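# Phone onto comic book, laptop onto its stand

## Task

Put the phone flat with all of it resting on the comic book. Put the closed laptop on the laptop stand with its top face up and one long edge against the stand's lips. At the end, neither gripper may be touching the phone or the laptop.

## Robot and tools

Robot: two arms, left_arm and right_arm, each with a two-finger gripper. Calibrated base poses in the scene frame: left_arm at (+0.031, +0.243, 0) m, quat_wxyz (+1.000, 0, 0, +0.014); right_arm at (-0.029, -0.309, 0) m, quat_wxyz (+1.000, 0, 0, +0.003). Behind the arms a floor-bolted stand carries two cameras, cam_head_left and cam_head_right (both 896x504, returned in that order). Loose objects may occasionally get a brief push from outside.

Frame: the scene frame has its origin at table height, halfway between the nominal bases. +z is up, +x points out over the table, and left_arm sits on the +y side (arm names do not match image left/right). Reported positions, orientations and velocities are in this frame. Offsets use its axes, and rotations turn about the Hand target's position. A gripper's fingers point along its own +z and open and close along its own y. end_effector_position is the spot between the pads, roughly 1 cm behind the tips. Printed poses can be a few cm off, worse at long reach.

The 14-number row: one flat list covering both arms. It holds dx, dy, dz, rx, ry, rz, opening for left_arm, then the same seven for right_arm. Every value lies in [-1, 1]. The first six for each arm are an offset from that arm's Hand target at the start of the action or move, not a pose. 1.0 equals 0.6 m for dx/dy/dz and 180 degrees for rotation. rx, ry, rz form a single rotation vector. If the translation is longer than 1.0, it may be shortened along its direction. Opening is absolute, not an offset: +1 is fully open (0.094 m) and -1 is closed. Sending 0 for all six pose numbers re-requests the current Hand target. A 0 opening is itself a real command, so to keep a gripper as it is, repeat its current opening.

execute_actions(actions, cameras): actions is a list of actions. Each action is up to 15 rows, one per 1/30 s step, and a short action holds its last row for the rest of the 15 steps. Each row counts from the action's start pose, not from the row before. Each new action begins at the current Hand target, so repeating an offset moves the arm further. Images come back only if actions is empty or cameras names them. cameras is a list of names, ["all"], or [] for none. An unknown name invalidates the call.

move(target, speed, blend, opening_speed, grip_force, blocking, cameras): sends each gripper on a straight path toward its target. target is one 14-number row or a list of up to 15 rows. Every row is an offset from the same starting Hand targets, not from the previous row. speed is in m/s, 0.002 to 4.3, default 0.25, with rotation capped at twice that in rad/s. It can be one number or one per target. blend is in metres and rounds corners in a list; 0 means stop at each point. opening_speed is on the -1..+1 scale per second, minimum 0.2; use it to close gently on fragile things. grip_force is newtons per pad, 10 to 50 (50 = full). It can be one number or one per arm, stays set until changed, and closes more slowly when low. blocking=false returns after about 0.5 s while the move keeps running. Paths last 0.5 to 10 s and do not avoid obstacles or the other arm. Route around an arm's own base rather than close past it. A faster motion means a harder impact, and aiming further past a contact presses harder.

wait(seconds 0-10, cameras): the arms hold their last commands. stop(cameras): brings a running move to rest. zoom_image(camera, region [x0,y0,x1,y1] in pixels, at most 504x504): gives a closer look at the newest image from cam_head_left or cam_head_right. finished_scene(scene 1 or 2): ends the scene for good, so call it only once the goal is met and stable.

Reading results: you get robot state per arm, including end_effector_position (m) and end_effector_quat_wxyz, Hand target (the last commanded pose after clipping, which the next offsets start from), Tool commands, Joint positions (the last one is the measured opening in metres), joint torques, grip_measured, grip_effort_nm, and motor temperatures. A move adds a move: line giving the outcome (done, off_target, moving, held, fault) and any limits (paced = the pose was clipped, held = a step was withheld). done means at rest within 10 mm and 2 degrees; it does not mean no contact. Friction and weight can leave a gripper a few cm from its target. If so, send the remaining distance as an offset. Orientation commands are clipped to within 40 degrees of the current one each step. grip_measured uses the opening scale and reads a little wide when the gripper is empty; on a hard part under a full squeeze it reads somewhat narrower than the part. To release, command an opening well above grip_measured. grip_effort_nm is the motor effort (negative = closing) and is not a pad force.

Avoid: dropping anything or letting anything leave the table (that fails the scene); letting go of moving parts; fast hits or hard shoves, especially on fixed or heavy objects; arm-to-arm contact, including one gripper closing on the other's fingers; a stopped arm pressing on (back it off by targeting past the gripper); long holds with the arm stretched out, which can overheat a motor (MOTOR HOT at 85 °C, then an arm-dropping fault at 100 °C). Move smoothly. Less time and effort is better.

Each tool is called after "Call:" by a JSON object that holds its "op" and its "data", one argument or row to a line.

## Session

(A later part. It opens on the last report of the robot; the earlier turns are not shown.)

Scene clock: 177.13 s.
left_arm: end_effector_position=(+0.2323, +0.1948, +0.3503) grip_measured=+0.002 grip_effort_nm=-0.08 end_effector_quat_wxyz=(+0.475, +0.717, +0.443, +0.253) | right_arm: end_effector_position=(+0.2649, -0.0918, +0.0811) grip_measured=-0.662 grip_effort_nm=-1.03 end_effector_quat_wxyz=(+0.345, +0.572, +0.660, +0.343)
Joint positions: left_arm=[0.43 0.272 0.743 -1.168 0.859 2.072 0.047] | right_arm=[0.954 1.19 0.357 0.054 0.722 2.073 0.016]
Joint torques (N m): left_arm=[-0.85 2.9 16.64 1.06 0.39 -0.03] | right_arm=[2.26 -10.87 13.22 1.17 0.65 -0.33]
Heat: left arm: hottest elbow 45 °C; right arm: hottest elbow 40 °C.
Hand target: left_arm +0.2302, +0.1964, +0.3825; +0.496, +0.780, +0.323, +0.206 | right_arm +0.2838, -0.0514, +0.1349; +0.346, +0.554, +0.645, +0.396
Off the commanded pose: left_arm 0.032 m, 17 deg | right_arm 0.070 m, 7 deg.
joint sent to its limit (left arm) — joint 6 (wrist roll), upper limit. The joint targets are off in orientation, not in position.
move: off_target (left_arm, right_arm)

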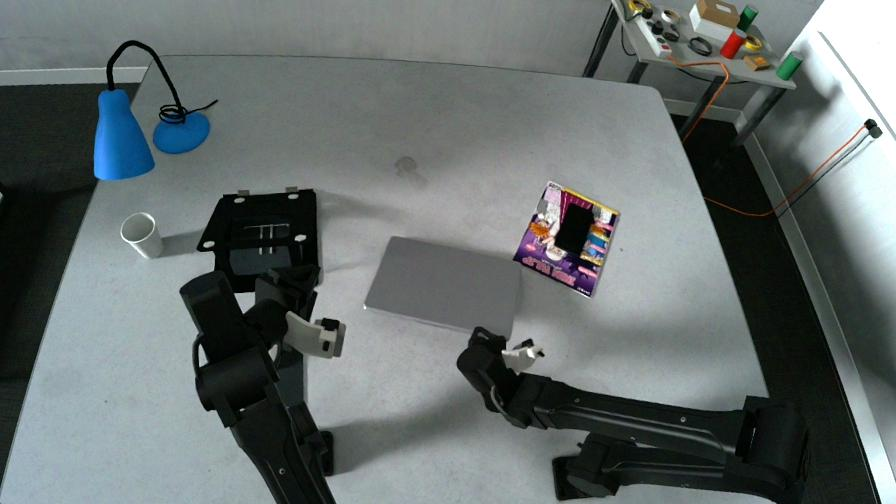

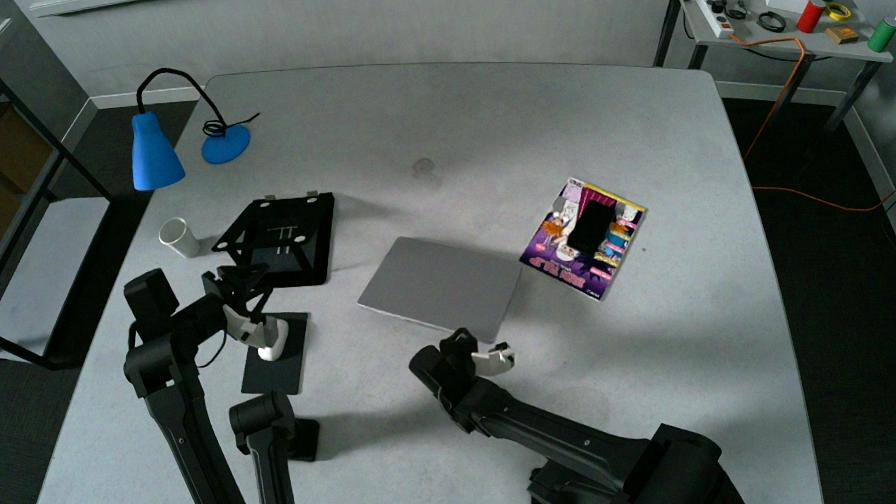

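Call:
{"op": "move", "data": {
  "target": [-0.05,-0.2,-0.4,0,0,0.25,0,0,0,0.1,0,0,0,-0.9],
  "speed": 0.25,
  "cameras": ["all"]
}}

Call:
{"op": "zoom_image", "data": {
  "camera": "cam_head_left",
  "region": [300, 220, 560, 410]
}}

Call:
{"op": "zoom_image", "data": {
  "camera": "cam_head_right",
  "region": [300, 220, 560, 410]
}}

Scene clock: 185.83 s.
left_arm: end_effector_position=(+0.2008, +0.0990, +0.1199) grip_measured=+0.002 grip_effort_nm=-0.08 end_effector_quat_wxyz=(+0.359, +0.606, +0.590, +0.395) | right_arm: end_effector_position=(+0.2620, -0.0938, +0.1209) grip_measured=-0.680 grip_effort_nm=-1.04 end_effector_quat_wxyz=(+0.345, +0.567, +0.673, +0.326)
Joint positions: left_arm=[-1.509 0.791 0.302 -0.965 -1.122 0.19 0.047] | right_arm=[0.955 1.05 0.428 -0.195 0.717 2.066 0.015]
Joint torques (N m): left_arm=[-2.2 -0.91 15.45 0.17 -0.72 -0.11] | right_arm=[2.08 -10.4 16.27 1.42 0.84 -0.26]
Motor temperatures (°C): left_arm=[23 25 45 24 27 24 27] | right_arm=[26 34 43 25 24 23 26]
Heat: left arm: hottest elbow 45 °C; right arm: hottest elbow 43 °C.
Hand target: left_arm +0.2002, +0.0764, +0.1425; +0.379, +0.597, +0.597, +0.379 | right_arm +0.2838, -0.0514, +0.1951; +0.346, +0.554, +0.645, +0.396
Off the commanded pose: left_arm 0.032 m, 3 deg | right_arm 0.088 m, 9 deg.
move: off_target (left_arm, right_arm)

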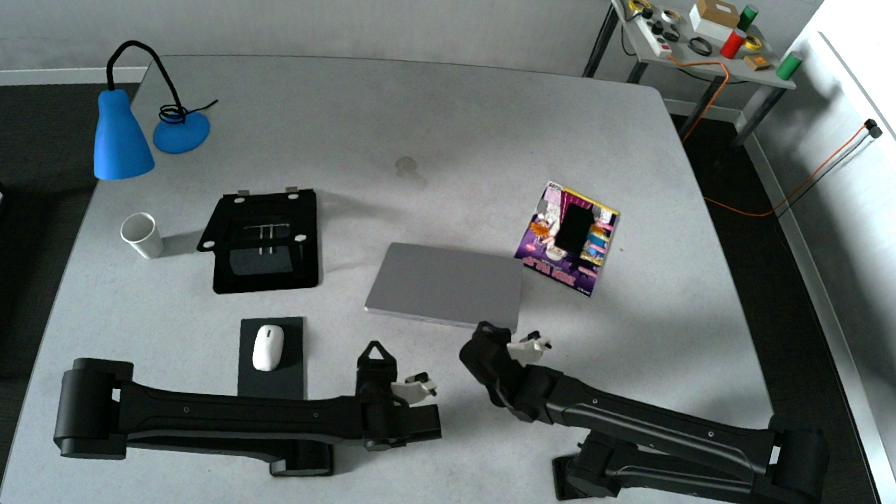

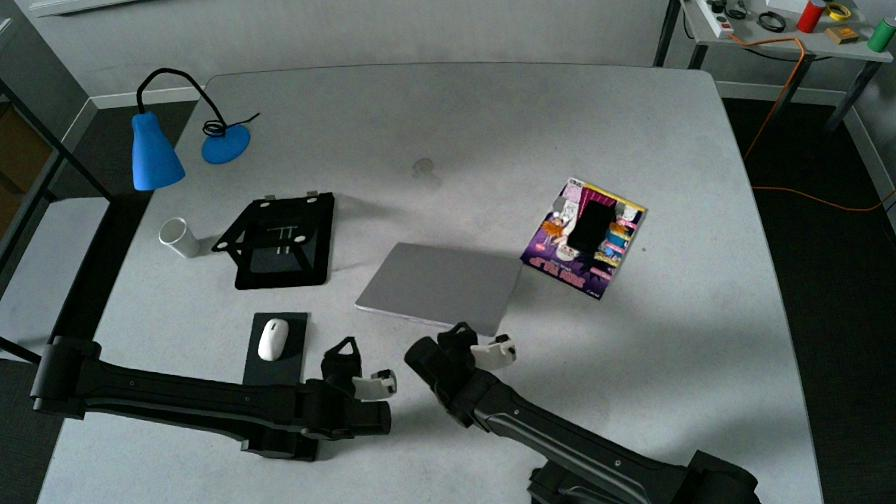

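Scaled by 1.938.

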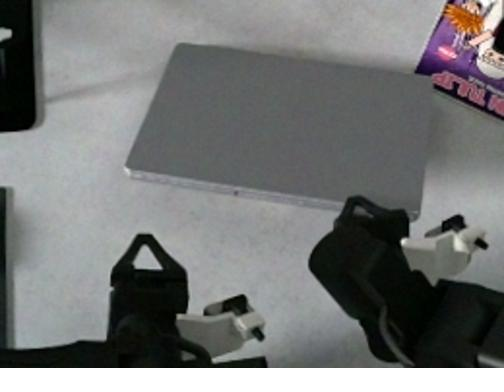

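Scaled by 1.938.

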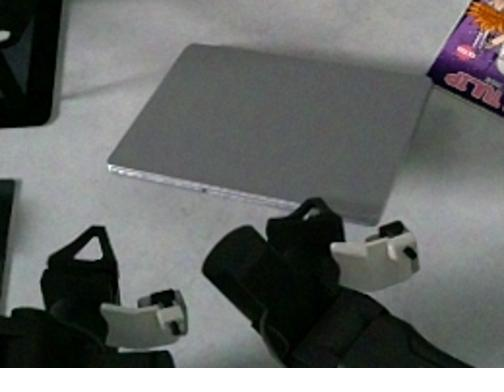

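Call:
{"op": "move", "data": {
  "target": [
    [0,-0.03,-0.105,0,0,0,0,0,0,0,0,0,0,-0.9],
    [0.13,-0.03,-0.105,0,0,0,0,0,0,0,0,0,0,-0.9]
  ],
  "speed": 0.12,
  "cameras": ["all"]
}}

Call:
{"op": "zoom_image", "data": {
  "camera": "cam_head_left",
  "region": [340, 260, 500, 390]
}}

Call:
{"op": "zoom_image", "data": {
  "camera": "cam_head_right",
  "region": [320, 260, 480, 390]
}}

Scene clock: 195.10 s.
left_arm: end_effector_position=(+0.2762, +0.0535, +0.0837) grip_measured=+0.002 grip_effort_nm=-0.08 end_effector_quat_wxyz=(+0.384, +0.597, +0.596, +0.376) | right_arm: end_effector_position=(+0.2620, -0.0938, +0.1209) grip_measured=-0.680 grip_effort_nm=-1.03 end_effector_quat_wxyz=(+0.345, +0.567, +0.673, +0.326)
Joint positions: left_arm=[-1.159 1.076 0.235 0.023 -0.953 0.845 0.047] | right_arm=[0.955 1.05 0.428 -0.195 0.717 2.066 0.015]
Joint torques (N m): left_arm=[-0.15 -4.19 6.94 1.99 -0.33 0] | right_arm=[2.02 -10.52 16.29 1.4 0.85 -0.26]
Heat: left arm: hottest elbow 45 °C; right arm: hottest elbow 45 °C.
Hand target: left_arm +0.2783, +0.0584, +0.0796; +0.379, +0.597, +0.597, +0.380 | right_arm +0.2838, -0.0514, +0.1951; +0.346, +0.554, +0.645, +0.396
Off the commanded pose: left_arm 0.007 m, 1 deg | right_arm 0.088 m, 9 deg.
move: off_target (right_arm)

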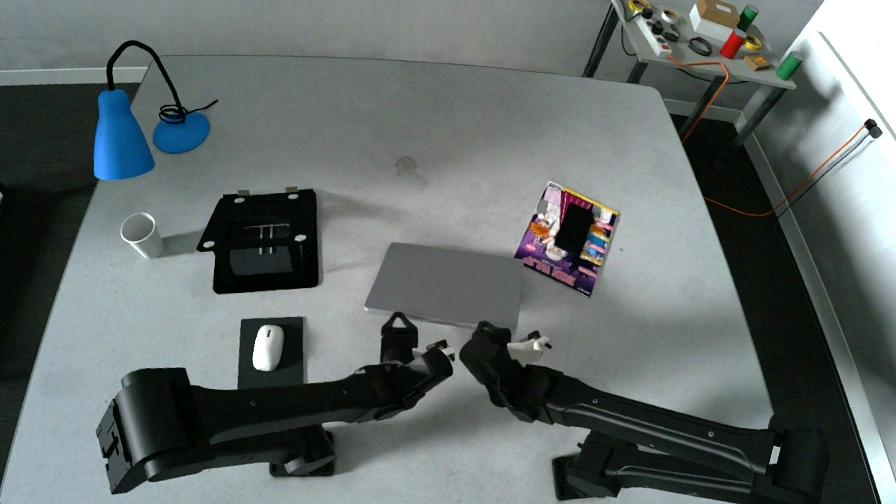

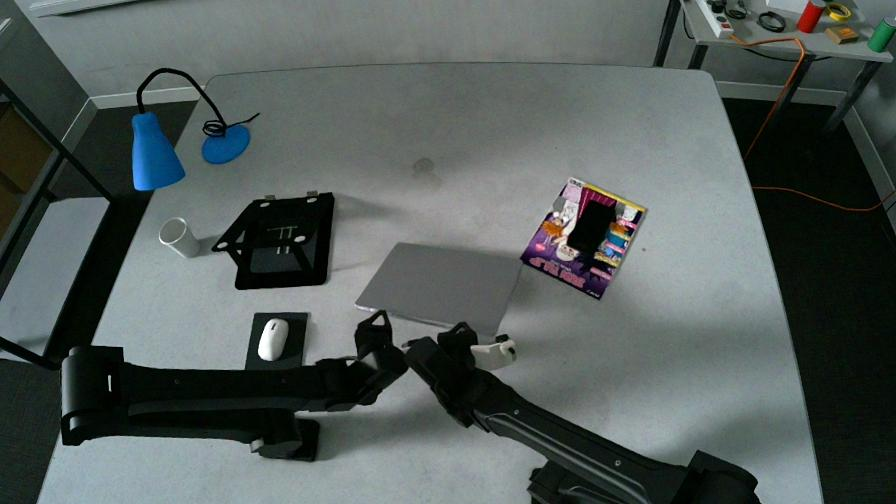

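Scaled by 3.150.

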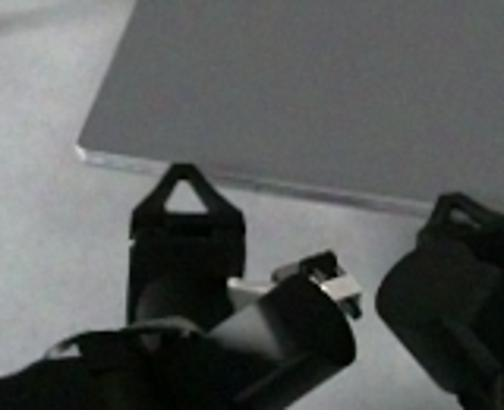

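Scaled by 3.150.

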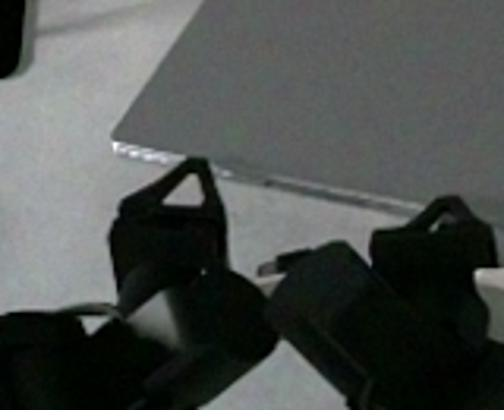

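Call:
{"op": "move", "data": {
  "target": [
    [-0.04,0.05,-0.03,0,0,0,0,0,0,0,0,0,0,-0.9],
    [0.045,0.05,-0.035,0,0,0,0,0,0,0,0,0,0,-0.9]
  ],
  "speed": 0.1,
  "cameras": ["all"]
}}

Call:
{"op": "zoom_image", "data": {
  "camera": "cam_head_left",
  "region": [340, 260, 500, 390]
}}

Call:
{"op": "zoom_image", "data": {
  "camera": "cam_head_right",
  "region": [320, 260, 480, 390]
}}

Scene clock: 204.33 s.
left_arm: end_effector_position=(+0.2979, +0.0911, +0.0523) grip_measured=+0.002 grip_effort_nm=-0.07 end_effector_quat_wxyz=(+0.370, +0.606, +0.595, +0.377) | right_arm: end_effector_position=(+0.2625, -0.0931, +0.1226) grip_measured=-0.680 grip_effort_nm=-1.04 end_effector_quat_wxyz=(+0.344, +0.570, +0.670, +0.329)
Joint positions: left_arm=[-0.965 1.173 0.133 0.346 -0.807 1.049 0.047] | right_arm=[0.956 1.048 0.431 -0.196 0.718 2.075 0.015]
Joint torques (N m): left_arm=[-0.03 -4.84 7.43 2.33 -0.28 0.09] | right_arm=[2.14 -10.29 16.17 1.44 0.84 -0.34]
Heat: left arm: hottest elbow 43 °C; right arm: hottest elbow 47 °C.
Hand target: left_arm +0.3053, +0.0885, +0.0586; +0.379, +0.596, +0.597, +0.380 | right_arm +0.2838, -0.0514, +0.1952; +0.346, +0.554, +0.645, +0.397
Off the commanded pose: left_arm 0.010 m, 2 deg | right_arm 0.086 m, 8 deg.
move: off_target (right_arm)

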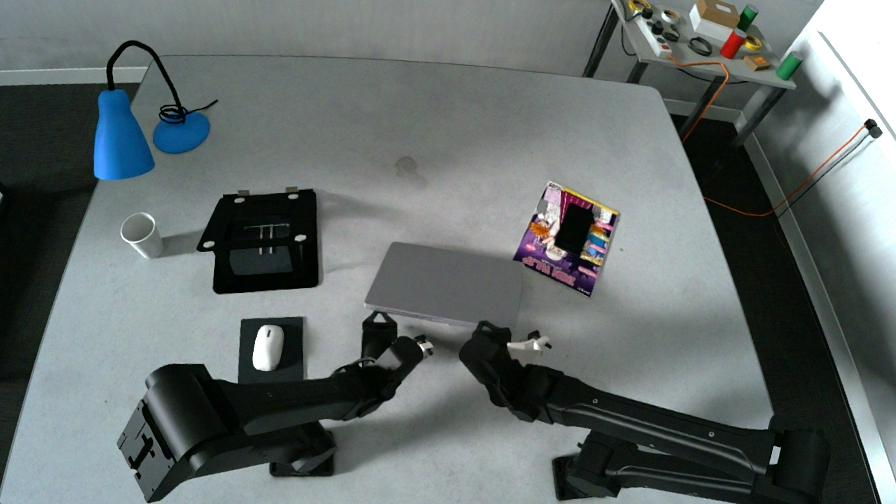

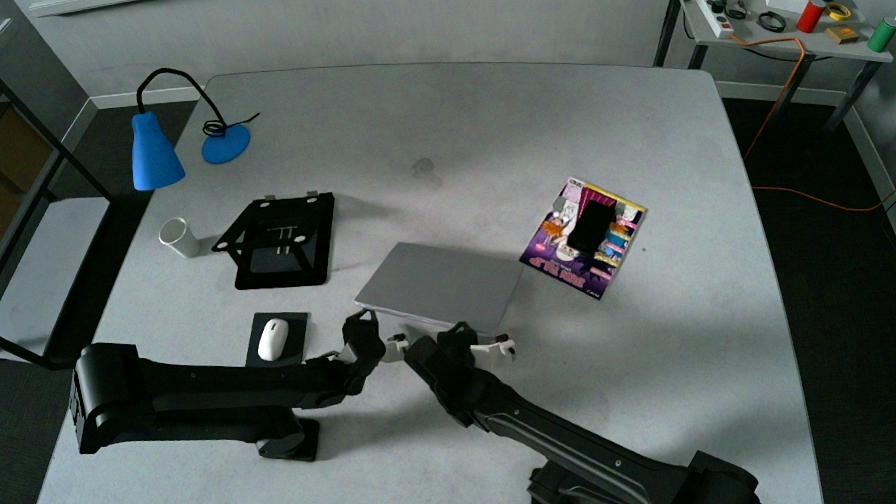

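Scaled by 3.150.

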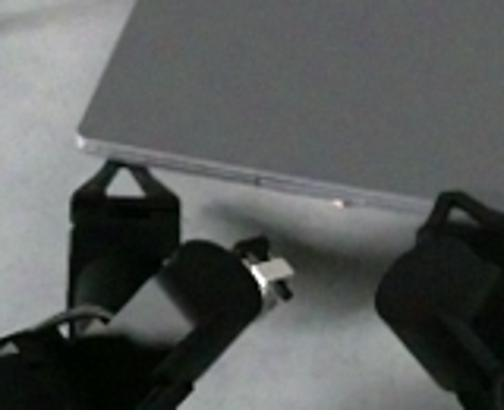

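Scaled by 3.150.

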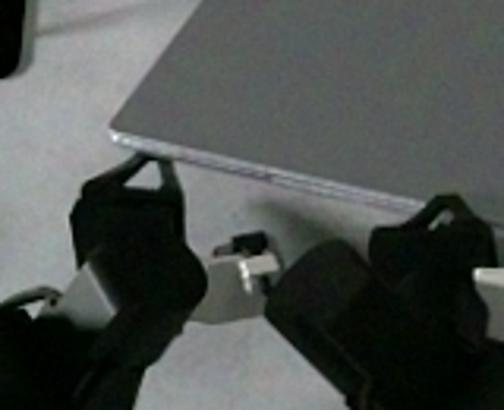

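Call:
{"op": "move", "data": {
  "target": [
    [-0.045,-0.01,0,0,0,0,0,0,0,0,0,0,0,-0.9],
    [-0.045,-0.01,0.045,0,0,0,0,0,0,0,0,0,0,-0.9],
    [0.05,-0.015,0.04,0,0,0,0,0,0,0,0,0,0,-0.9]
  ],
  "speed": 0.1,
  "cameras": ["all"]
}}

Call:
{"op": "zoom_image", "data": {
  "camera": "cam_head_left",
  "region": [340, 260, 500, 390]
}}

Call:
{"op": "zoom_image", "data": {
  "camera": "cam_head_right",
  "region": [320, 260, 480, 390]
}}

Scene clock: 212.73 s.
left_arm: end_effector_position=(+0.3079, +0.0980, +0.0587) grip_measured=+0.002 grip_effort_nm=-0.07 end_effector_quat_wxyz=(+0.352, +0.620, +0.591, +0.377) | right_arm: end_effector_position=(+0.2639, -0.0897, +0.1264) grip_measured=-0.684 grip_effort_nm=-1.04 end_effector_quat_wxyz=(+0.343, +0.569, +0.670, +0.332)
Joint positions: left_arm=[-0.896 1.112 0.152 0.268 -0.746 1.117 0.047] | right_arm=[0.957 1.048 0.44 -0.196 0.715 2.071 0.015]
Joint torques (N m): left_arm=[0.62 -3.6 13.46 2.3 -0.14 0] | right_arm=[2.08 -10.05 15.71 1.5 0.91 -0.3]
Motor temperatures (°C): left_arm=[23 25 42 24 27 24 27] | right_arm=[26 34 50 25 25 24 27]
Heat: left arm: hottest elbow 42 °C; right arm: hottest elbow 50 °C.
Hand target: left_arm +0.3352, +0.0793, +0.0825; +0.379, +0.597, +0.597, +0.379 | right_arm +0.2838, -0.0514, +0.1950; +0.346, +0.554, +0.645, +0.396
Off the commanded pose: left_arm 0.041 m, 4 deg | right_arm 0.081 m, 8 deg.
move: off_target (left_arm, right_arm)

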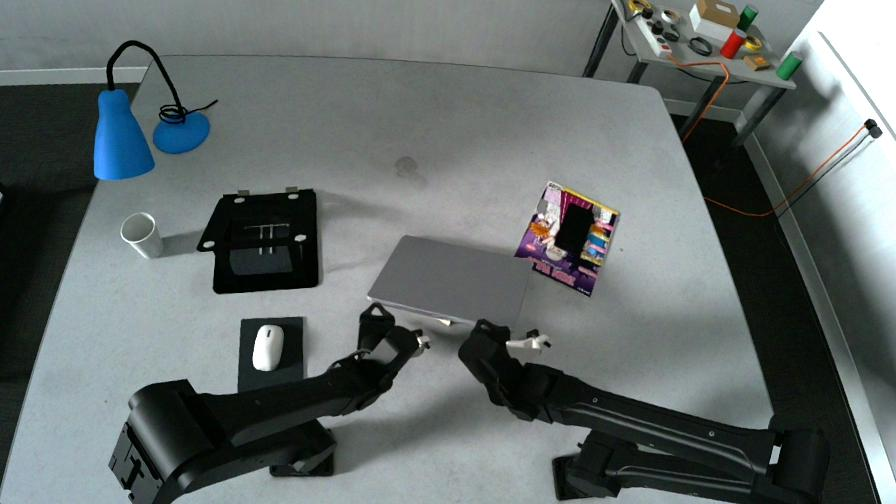

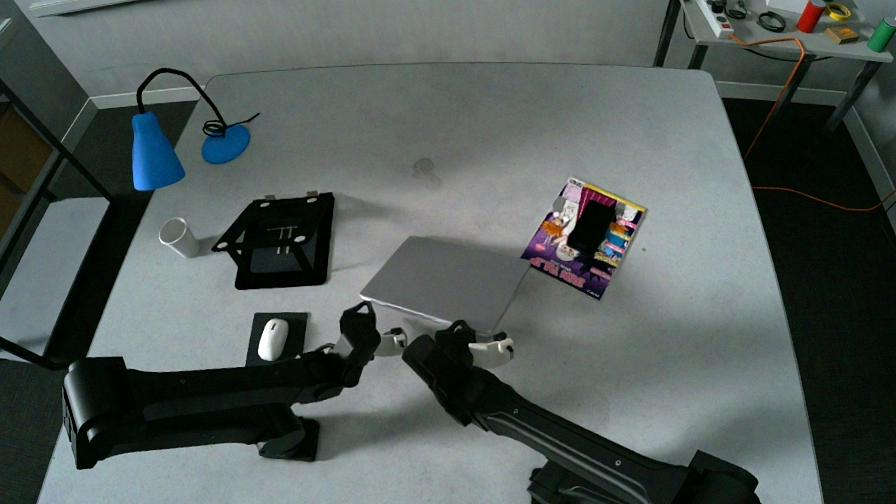

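Scaled by 3.150.

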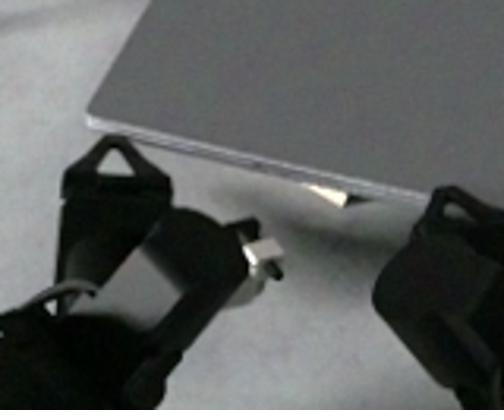

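Scaled by 3.150.

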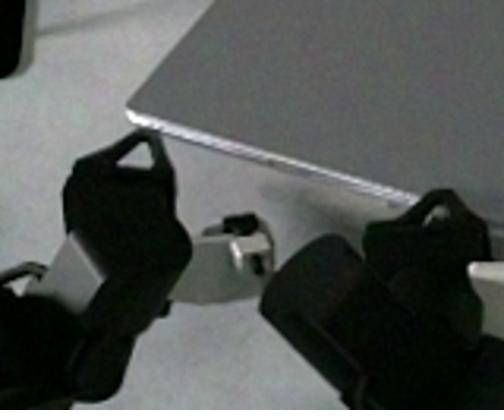

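Call:
{"op": "move", "data": {
  "target": [
    [-0.13,0.0,-0.04,0,0,0,0,0,0,0,0,0,0,-0.9],
    [-0.13,0,0.03,0,0,0,0,0,0,0,0,0,0,-0.9]
  ],
  "speed": 0.1,
  "cameras": ["all"]
}}

Call:
{"op": "zoom_image", "data": {
  "camera": "cam_head_left",
  "region": [340, 260, 500, 390]
}}

Call:
{"op": "zoom_image", "data": {
  "camera": "cam_head_right",
  "region": [320, 260, 480, 390]
}}

Scene clock: 218.50 s.
left_arm: end_effector_position=(+0.2500, +0.1037, +0.0748) grip_measured=+0.002 grip_effort_nm=-0.07 end_effector_quat_wxyz=(+0.350, +0.612, +0.591, +0.392) | right_arm: end_effector_position=(+0.2642, -0.0906, +0.1268) grip_measured=-0.685 grip_effort_nm=-1.04 end_effector_quat_wxyz=(+0.346, +0.569, +0.668, +0.332)
Joint positions: left_arm=[-1.182 0.856 0.147 -0.227 -0.981 0.798 0.047] | right_arm=[0.957 1.048 0.44 -0.197 0.721 2.071 0.015]
Joint torques (N m): left_arm=[-2.49 -3.19 14.35 0.98 -0.53 -0.16] | right_arm=[2.02 -10.17 15.68 1.51 0.71 -0.31]
Heat: left arm: hottest elbow 42 °C; right arm: hottest elbow 51 °C.
Hand target: left_arm +0.2573, +0.0794, +0.1006; +0.379, +0.597, +0.597, +0.380 | right_arm +0.2838, -0.0515, +0.1950; +0.346, +0.554, +0.645, +0.396
Off the commanded pose: left_arm 0.036 m, 4 deg | right_arm 0.081 m, 8 deg.
move: off_target (left_arm, right_arm)

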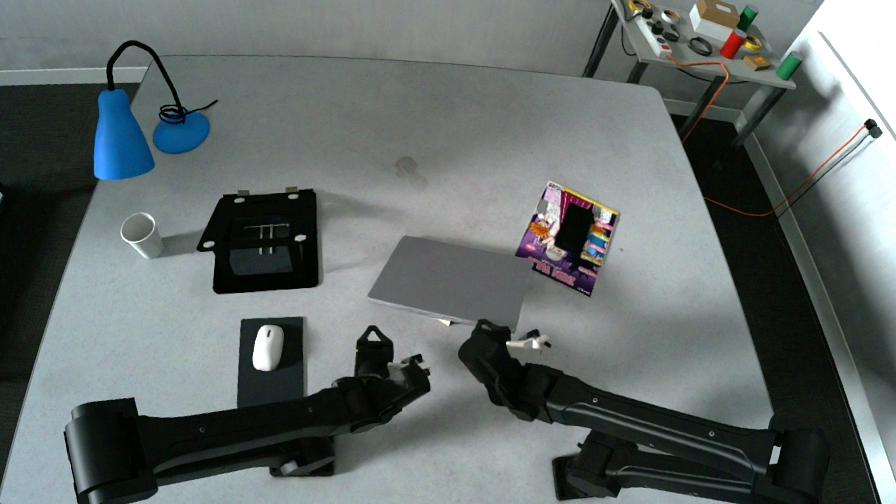

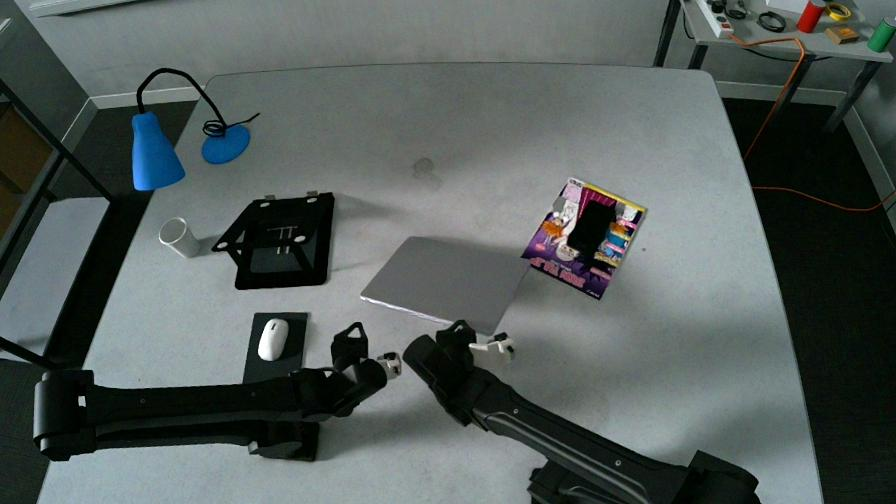

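Scaled by 3.150.

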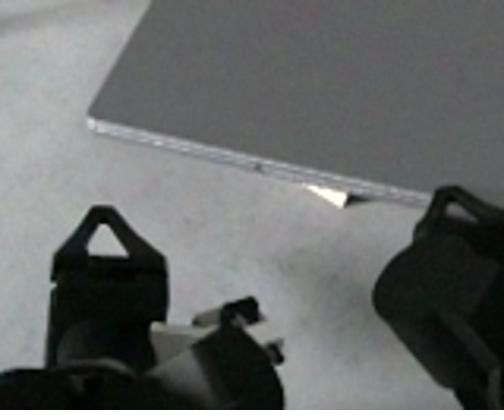

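Scaled by 3.150.

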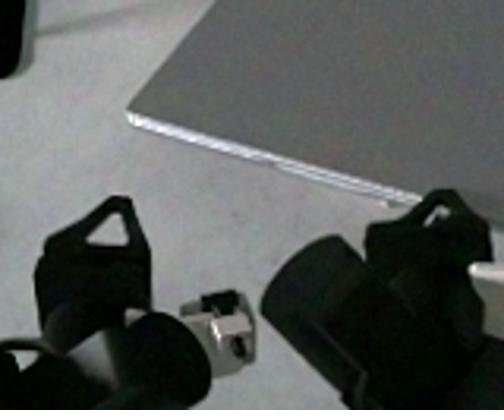

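Call:
{"op": "move", "data": {
  "target": [
    [0.0,-0.04,0,0,0,0,0,0,0,0,0,0,0,-0.9],
    [0.07,-0.04,-0.005,0,0,0,0,0,0,0,0,0,0,-0.9]
  ],
  "speed": 0.1,
  "cameras": ["all"]
}}

Call:
{"op": "zoom_image", "data": {
  "camera": "cam_head_left",
  "region": [340, 260, 500, 390]
}}

Call:
{"op": "zoom_image", "data": {
  "camera": "cam_head_right",
  "region": [320, 260, 480, 390]
}}

Scene clock: 225.47 s.
left_arm: end_effector_position=(+0.2824, +0.0746, +0.0774) grip_measured=+0.002 grip_effort_nm=-0.07 end_effector_quat_wxyz=(+0.358, +0.613, +0.591, +0.383) | right_arm: end_effector_position=(+0.2642, -0.0906, +0.1268) grip_measured=-0.685 grip_effort_nm=-1.04 end_effector_quat_wxyz=(+0.346, +0.569, +0.668, +0.332)
Joint positions: left_arm=[-1.083 1.033 0.206 0.016 -0.9 0.935 0.047] | right_arm=[0.957 1.048 0.44 -0.197 0.721 2.071 0.015]
Joint torques (N m): left_arm=[-0.73 -3.14 13.33 1.92 -0.28 0.04] | right_arm=[1.9 -10.17 15.66 1.5 0.71 -0.31]
Heat: left arm: hottest elbow 43 °C; right arm: hottest elbow 53 °C.
Hand target: left_arm +0.2992, +0.0554, +0.0976; +0.379, +0.596, +0.597, +0.380 | right_arm +0.2838, -0.0515, +0.1950; +0.346, +0.554, +0.645, +0.396
Off the commanded pose: left_arm 0.033 m, 3 deg | right_arm 0.081 m, 8 deg.
move: off_target (left_arm, right_arm)

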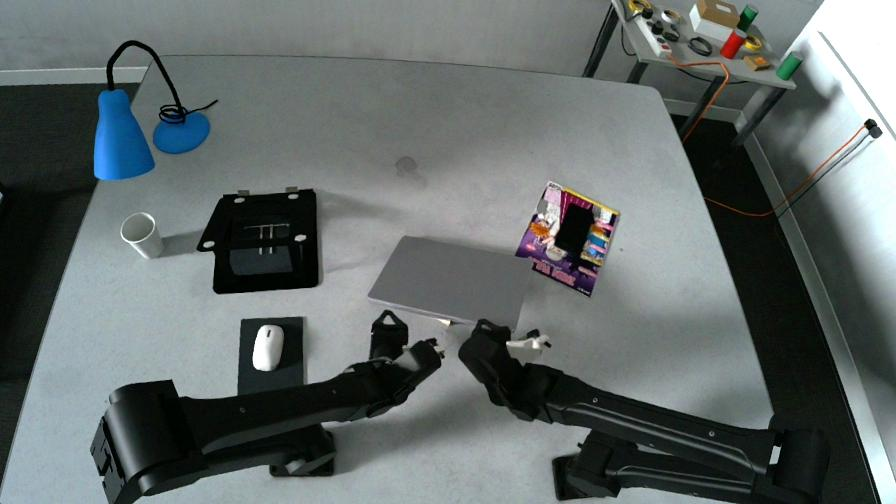

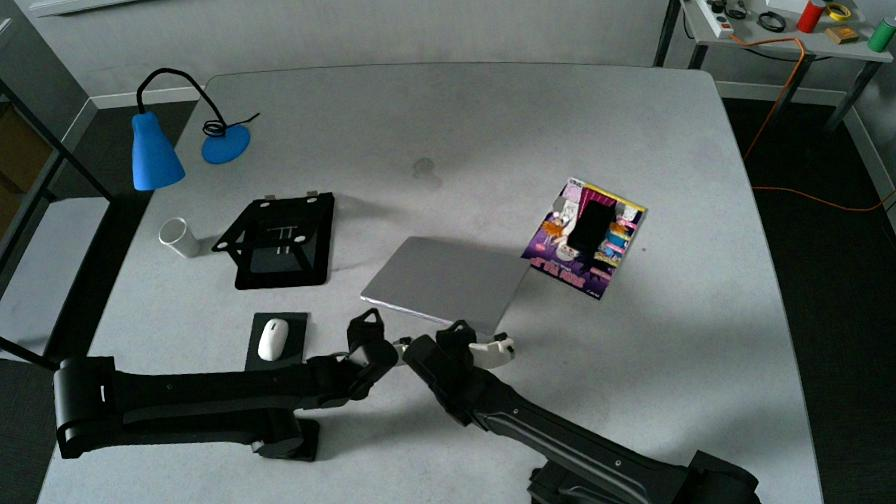

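Scaled by 3.150.

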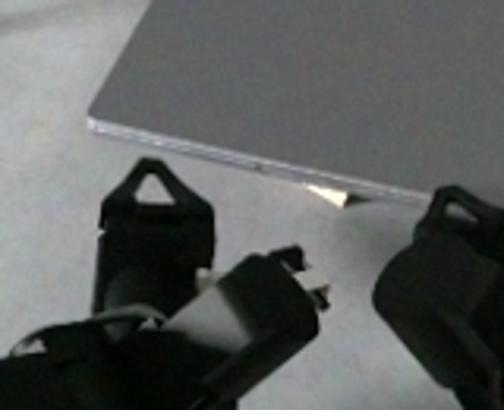

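Scaled by 3.150.

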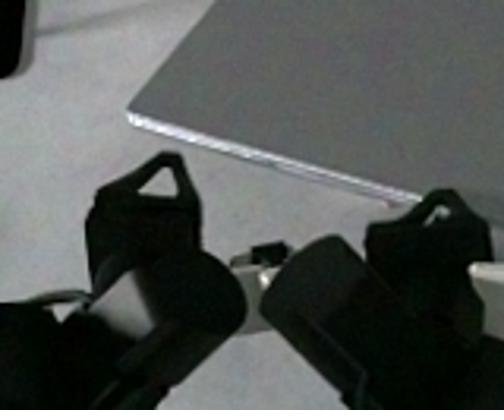

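Call:
{"op": "move", "data": {
  "target": [0.065,0.005,-0.005,0,0,0,0,0,0,0,0,0,0,-0.9],
  "speed": 0.08,
  "cameras": ["all"]
}}

Call:
{"op": "zoom_image", "data": {
  "camera": "cam_head_left",
  "region": [340, 260, 500, 390]
}}

Call:
{"op": "zoom_image", "data": {
  "camera": "cam_head_right",
  "region": [320, 260, 480, 390]
}}

Scene clock: 229.47 s.
left_arm: end_effector_position=(+0.3184, +0.0749, +0.0744) grip_measured=+0.002 grip_effort_nm=-0.07 end_effector_quat_wxyz=(+0.357, +0.614, +0.593, +0.379) | right_arm: end_effector_position=(+0.2642, -0.0906, +0.1268) grip_measured=-0.685 grip_effort_nm=-1.03 end_effector_quat_wxyz=(+0.346, +0.569, +0.668, +0.332)
Joint positions: left_arm=[-0.933 1.134 0.23 0.202 -0.784 1.078 0.047] | right_arm=[0.957 1.048 0.44 -0.197 0.721 2.071 0.015]
Joint torques (N m): left_arm=[0.21 -4.6 12.72 2.15 -0.2 0.01] | right_arm=[1.96 -10.11 15.69 1.5 0.71 -0.31]
Heat: left arm: hottest elbow 43 °C; right arm: hottest elbow 53 °C.
Hand target: left_arm +0.3382, +0.0584, +0.0945; +0.379, +0.597, +0.597, +0.380 | right_arm +0.2838, -0.0515, +0.1950; +0.346, +0.554, +0.645, +0.396
Off the commanded pose: left_arm 0.033 m, 3 deg | right_arm 0.081 m, 8 deg.
move: off_target (left_arm, right_arm)

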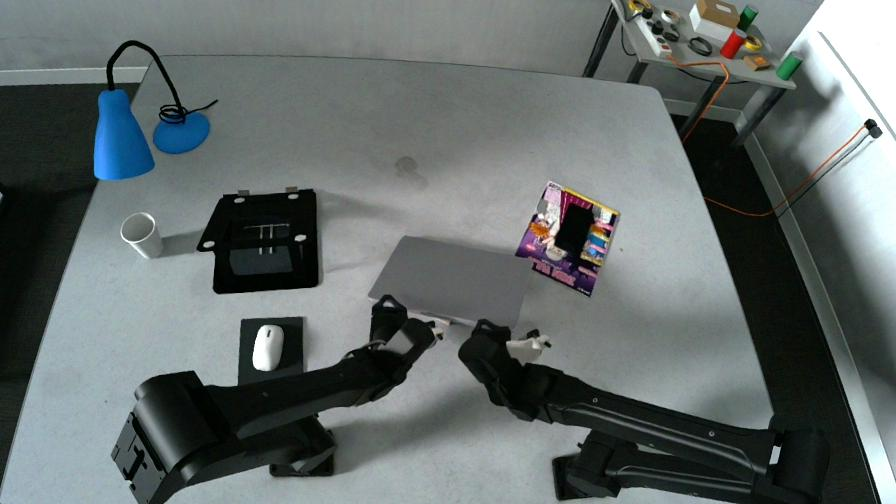

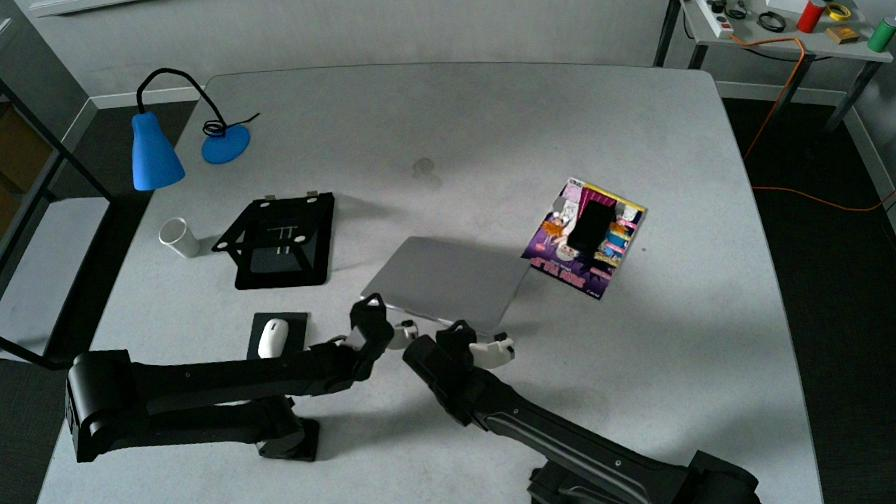

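Scaled by 3.150.

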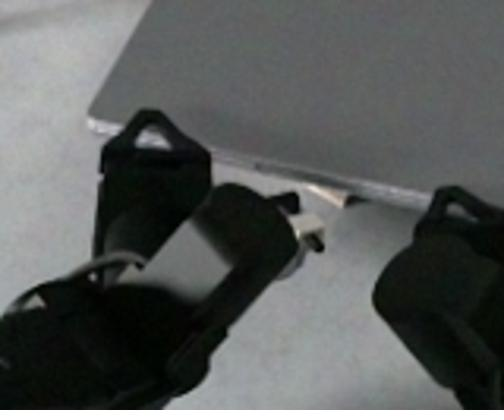

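Scaled by 3.150.

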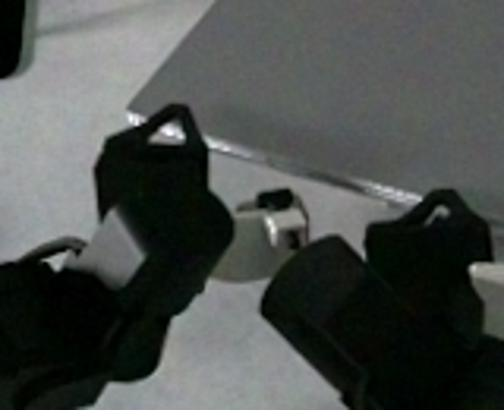

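Call:
{"op": "move", "data": {
  "target": [
    [0.017,0,-0.006,0,0,0,0,0,0,0,0,0,0,-0.9],
    [0.017,0,-0.006,0,0,0,-0.9,0,0,0,0,0,0,-0.9]
  ],
  "speed": 0.08,
  "opening_speed": 0.35
}}

Call:
{"op": "move", "data": {
  "target": [-0.05,0,0.18,0,0,0,-0.9,0.05,0,0.08,0,0,0,-0.9],
  "speed": 0.1,
  "cameras": ["all"]
}}

Call:
{"op": "zoom_image", "data": {
  "camera": "cam_head_left",
  "region": [330, 200, 570, 380]
}}

Scene clock: 235.97 s.
left_arm: end_effector_position=(+0.3307, +0.0731, +0.0748) grip_measured=-0.613 grip_effort_nm=-1.00 end_effector_quat_wxyz=(+0.364, +0.606, +0.598, +0.378) | right_arm: end_effector_position=(+0.2641, -0.0904, +0.1267) grip_measured=-0.686 grip_effort_nm=-1.04 end_effector_quat_wxyz=(+0.346, +0.568, +0.670, +0.331)
Joint positions: left_arm=[-0.898 1.178 0.242 0.268 -0.761 1.097 0.018] | right_arm=[0.957 1.048 0.44 -0.197 0.72 2.067 0.015]
Joint torques (N m): left_arm=[-0.21 -4.25 12.1 1.8 -0.05 0.1] | right_arm=[1.96 -10.17 15.69 1.48 0.74 -0.27]
Heat: left arm: hottest elbow 43 °C; right arm: hottest elbow 54 °C.
Hand target: left_arm +0.3485, +0.0584, +0.0910; +0.379, +0.597, +0.597, +0.380 | right_arm +0.2838, -0.0514, +0.1950; +0.346, +0.554, +0.645, +0.396
Off the commanded pose: left_arm 0.028 m, 2 deg | right_arm 0.081 m, 8 deg.
move: off_target (left_arm, right_arm); target 2's new opening was sent with left_arm's hand 0.032 m and 3 deg from that target

Scene clock: 238.00 s.
left_arm: end_effector_position=(+0.3013, +0.0992, +0.1288) grip_measured=-0.632 grip_effort_nm=-1.01 end_effector_quat_wxyz=(+0.312, +0.614, +0.616, +0.382) | right_arm: end_effector_position=(+0.2762, -0.0799, +0.1565) grip_measured=-0.687 grip_effort_nm=-1.04 end_effector_quat_wxyz=(+0.325, +0.567, +0.681, +0.331)
Joint positions: left_arm=[-0.942 0.826 0.331 -0.354 -0.817 0.979 0.017] | right_arm=[0.92 1.019 0.528 -0.306 0.649 2.042 0.015]
Joint torques (N m): left_arm=[-3.9 -7.12 20.37 1.89 -0.78 0.41] | right_arm=[-0.79 -10.11 18.24 1.74 1.22 -0.56]
Motor temperatures (°C): left_arm=[23 25 43 24 27 24 27] | right_arm=[26 34 55 25 25 24 27]
Heat: left arm: hottest elbow 43 °C; right arm: hottest elbow 55 °C.
Hand target: left_arm +0.3184, +0.0584, +0.1991; +0.379, +0.597, +0.597, +0.380 | right_arm +0.3138, -0.0515, +0.2430; +0.346, +0.554, +0.645, +0.396
Off the commanded pose: left_arm 0.083 m, 8 deg | right_arm 0.098 m, 9 deg.
move: off_target (left_arm, right_arm)

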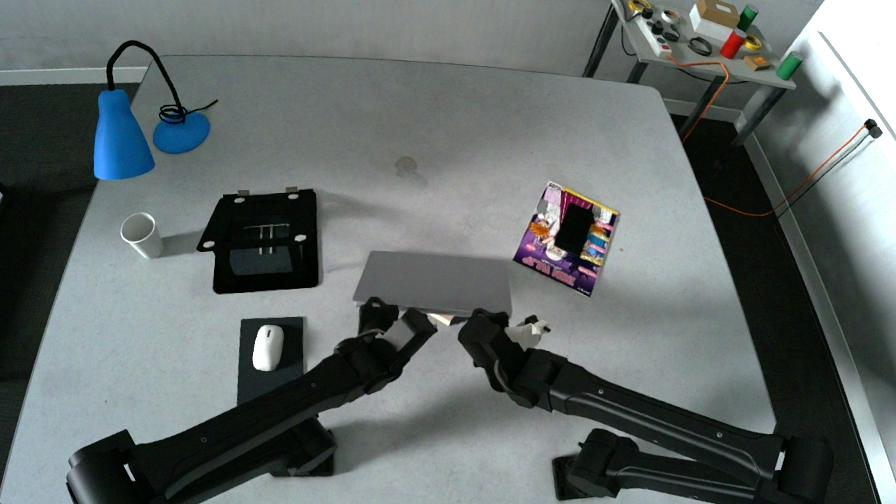

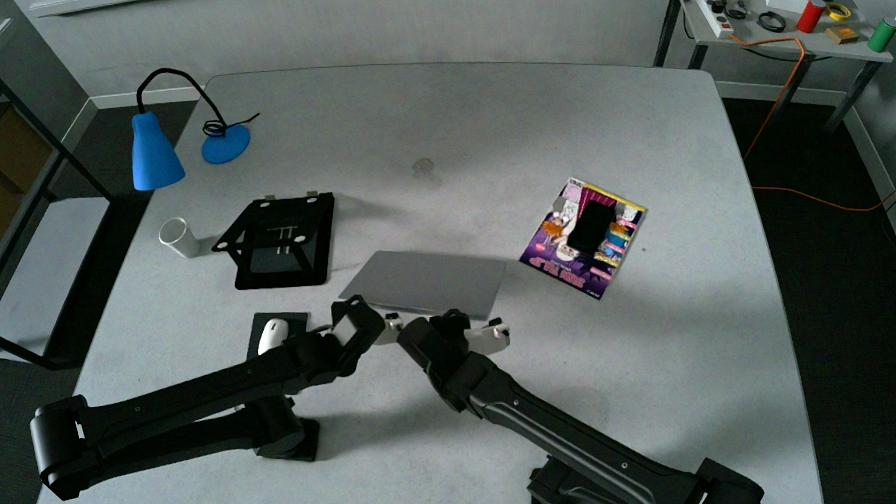

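Scaled by 2.100.

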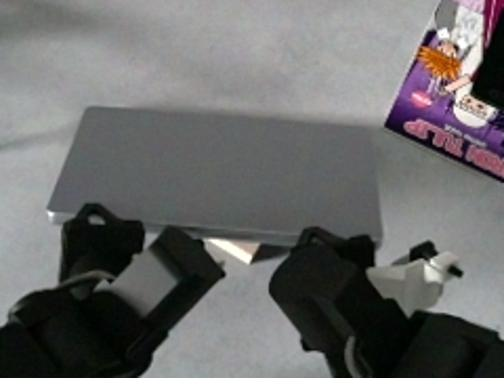

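Call:
{"op": "move", "data": {
  "target": [
    [-0.02,0.09,0.39,0,-0.07,0,-0.9,-0.02,0.0,0.31,0,-0.055,0,-0.9],
    [0.13,0.66,0.42,0,-0.07,0,-0.9,0.12,0.55,0.33,0,-0.055,0,-0.9],
    [0.26,0.67,0.42,0,-0.07,0,-0.9,0.25,0.555,0.33,0,-0.055,0,-0.9]
  ],
  "speed": [0.1,0.12,0.1],
  "blend": [0,0.03,0],
  "cameras": ["all"]
}}

Call:
{"op": "zoom_image", "data": {
  "camera": "cam_head_left",
  "region": [130, 110, 410, 340]
}}

Call:
{"op": "zoom_image", "data": {
  "camera": "cam_head_right",
  "region": [130, 110, 410, 340]
}}

Scene clock: 254.23 s.
left_arm: end_effector_position=(+0.4418, +0.4564, +0.3260) grip_measured=-0.638 grip_effort_nm=-1.01 end_effector_quat_wxyz=(+0.409, +0.556, +0.631, +0.354) | right_arm: end_effector_position=(+0.4460, +0.2714, +0.3633) grip_measured=-0.692 grip_effort_nm=-1.03 end_effector_quat_wxyz=(+0.399, +0.508, +0.655, +0.392)
Joint positions: left_arm=[0.677 1.045 0.899 -0.398 0.638 1.782 0.017] | right_arm=[1.056 1.878 1.877 -0.602 0.851 1.914 0.014]
Joint torques (N m): left_arm=[-2.9 -11.52 25.72 4.01 1.37 -0.38] | right_arm=[-0.15 -24.82 18.95 1.78 0.8 -0.09]
Motor temperatures (°C): left_arm=[23 25 49 24 28 24 28] | right_arm=[26 34 57 25 26 24 28]
Heat: left arm: hottest elbow 49 °C; right arm: hottest elbow 57 °C.
Hand target: left_arm +0.4745, +0.4605, +0.4507; +0.443, +0.551, +0.552, +0.443 | right_arm +0.4637, +0.2817, +0.4410; +0.400, +0.518, +0.613, +0.443
Off the commanded pose: left_arm 0.129 m, 14 deg | right_arm 0.080 m, 8 deg.
move: off_target (left_arm, right_arm)

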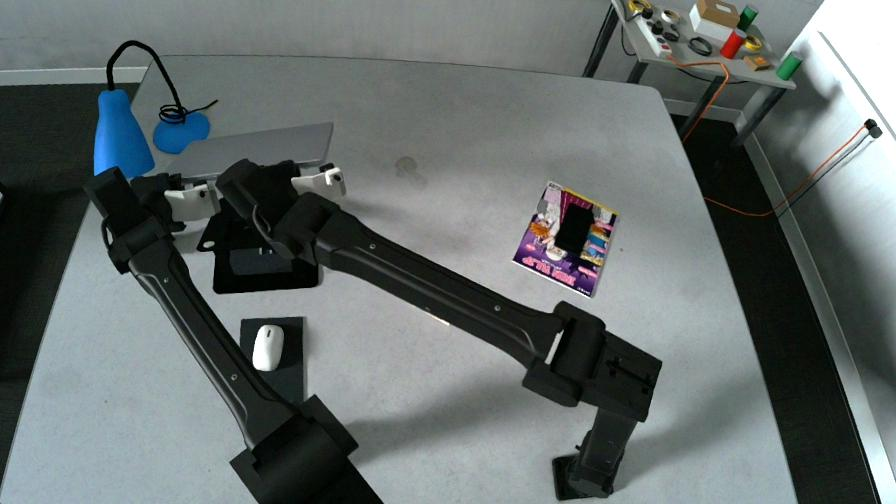

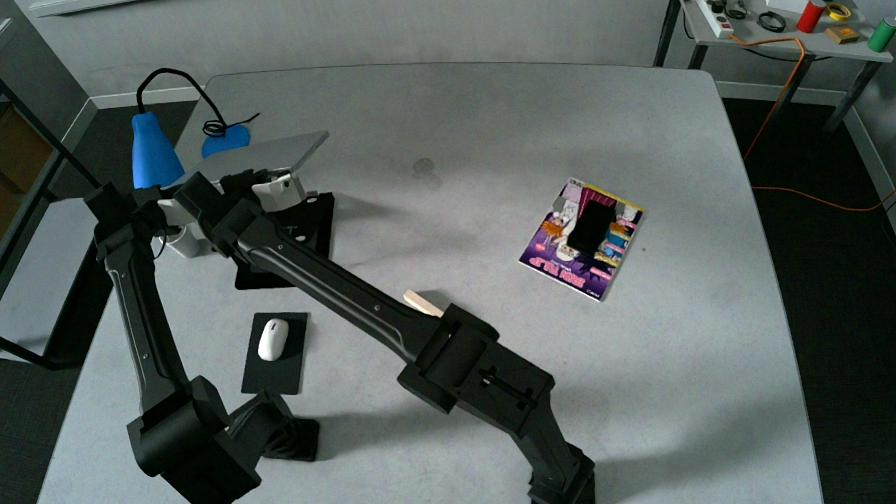

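Scaled by 1.800.

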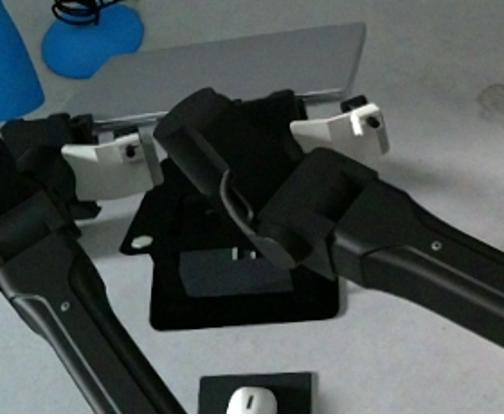

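Scaled by 1.800.

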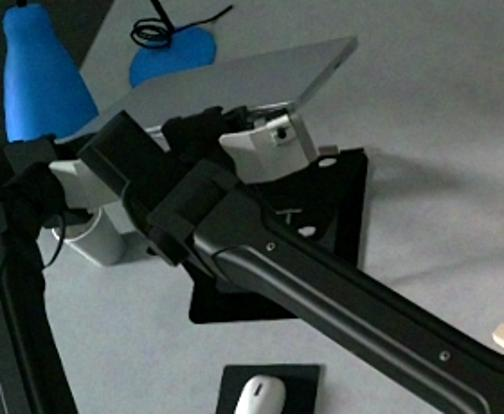

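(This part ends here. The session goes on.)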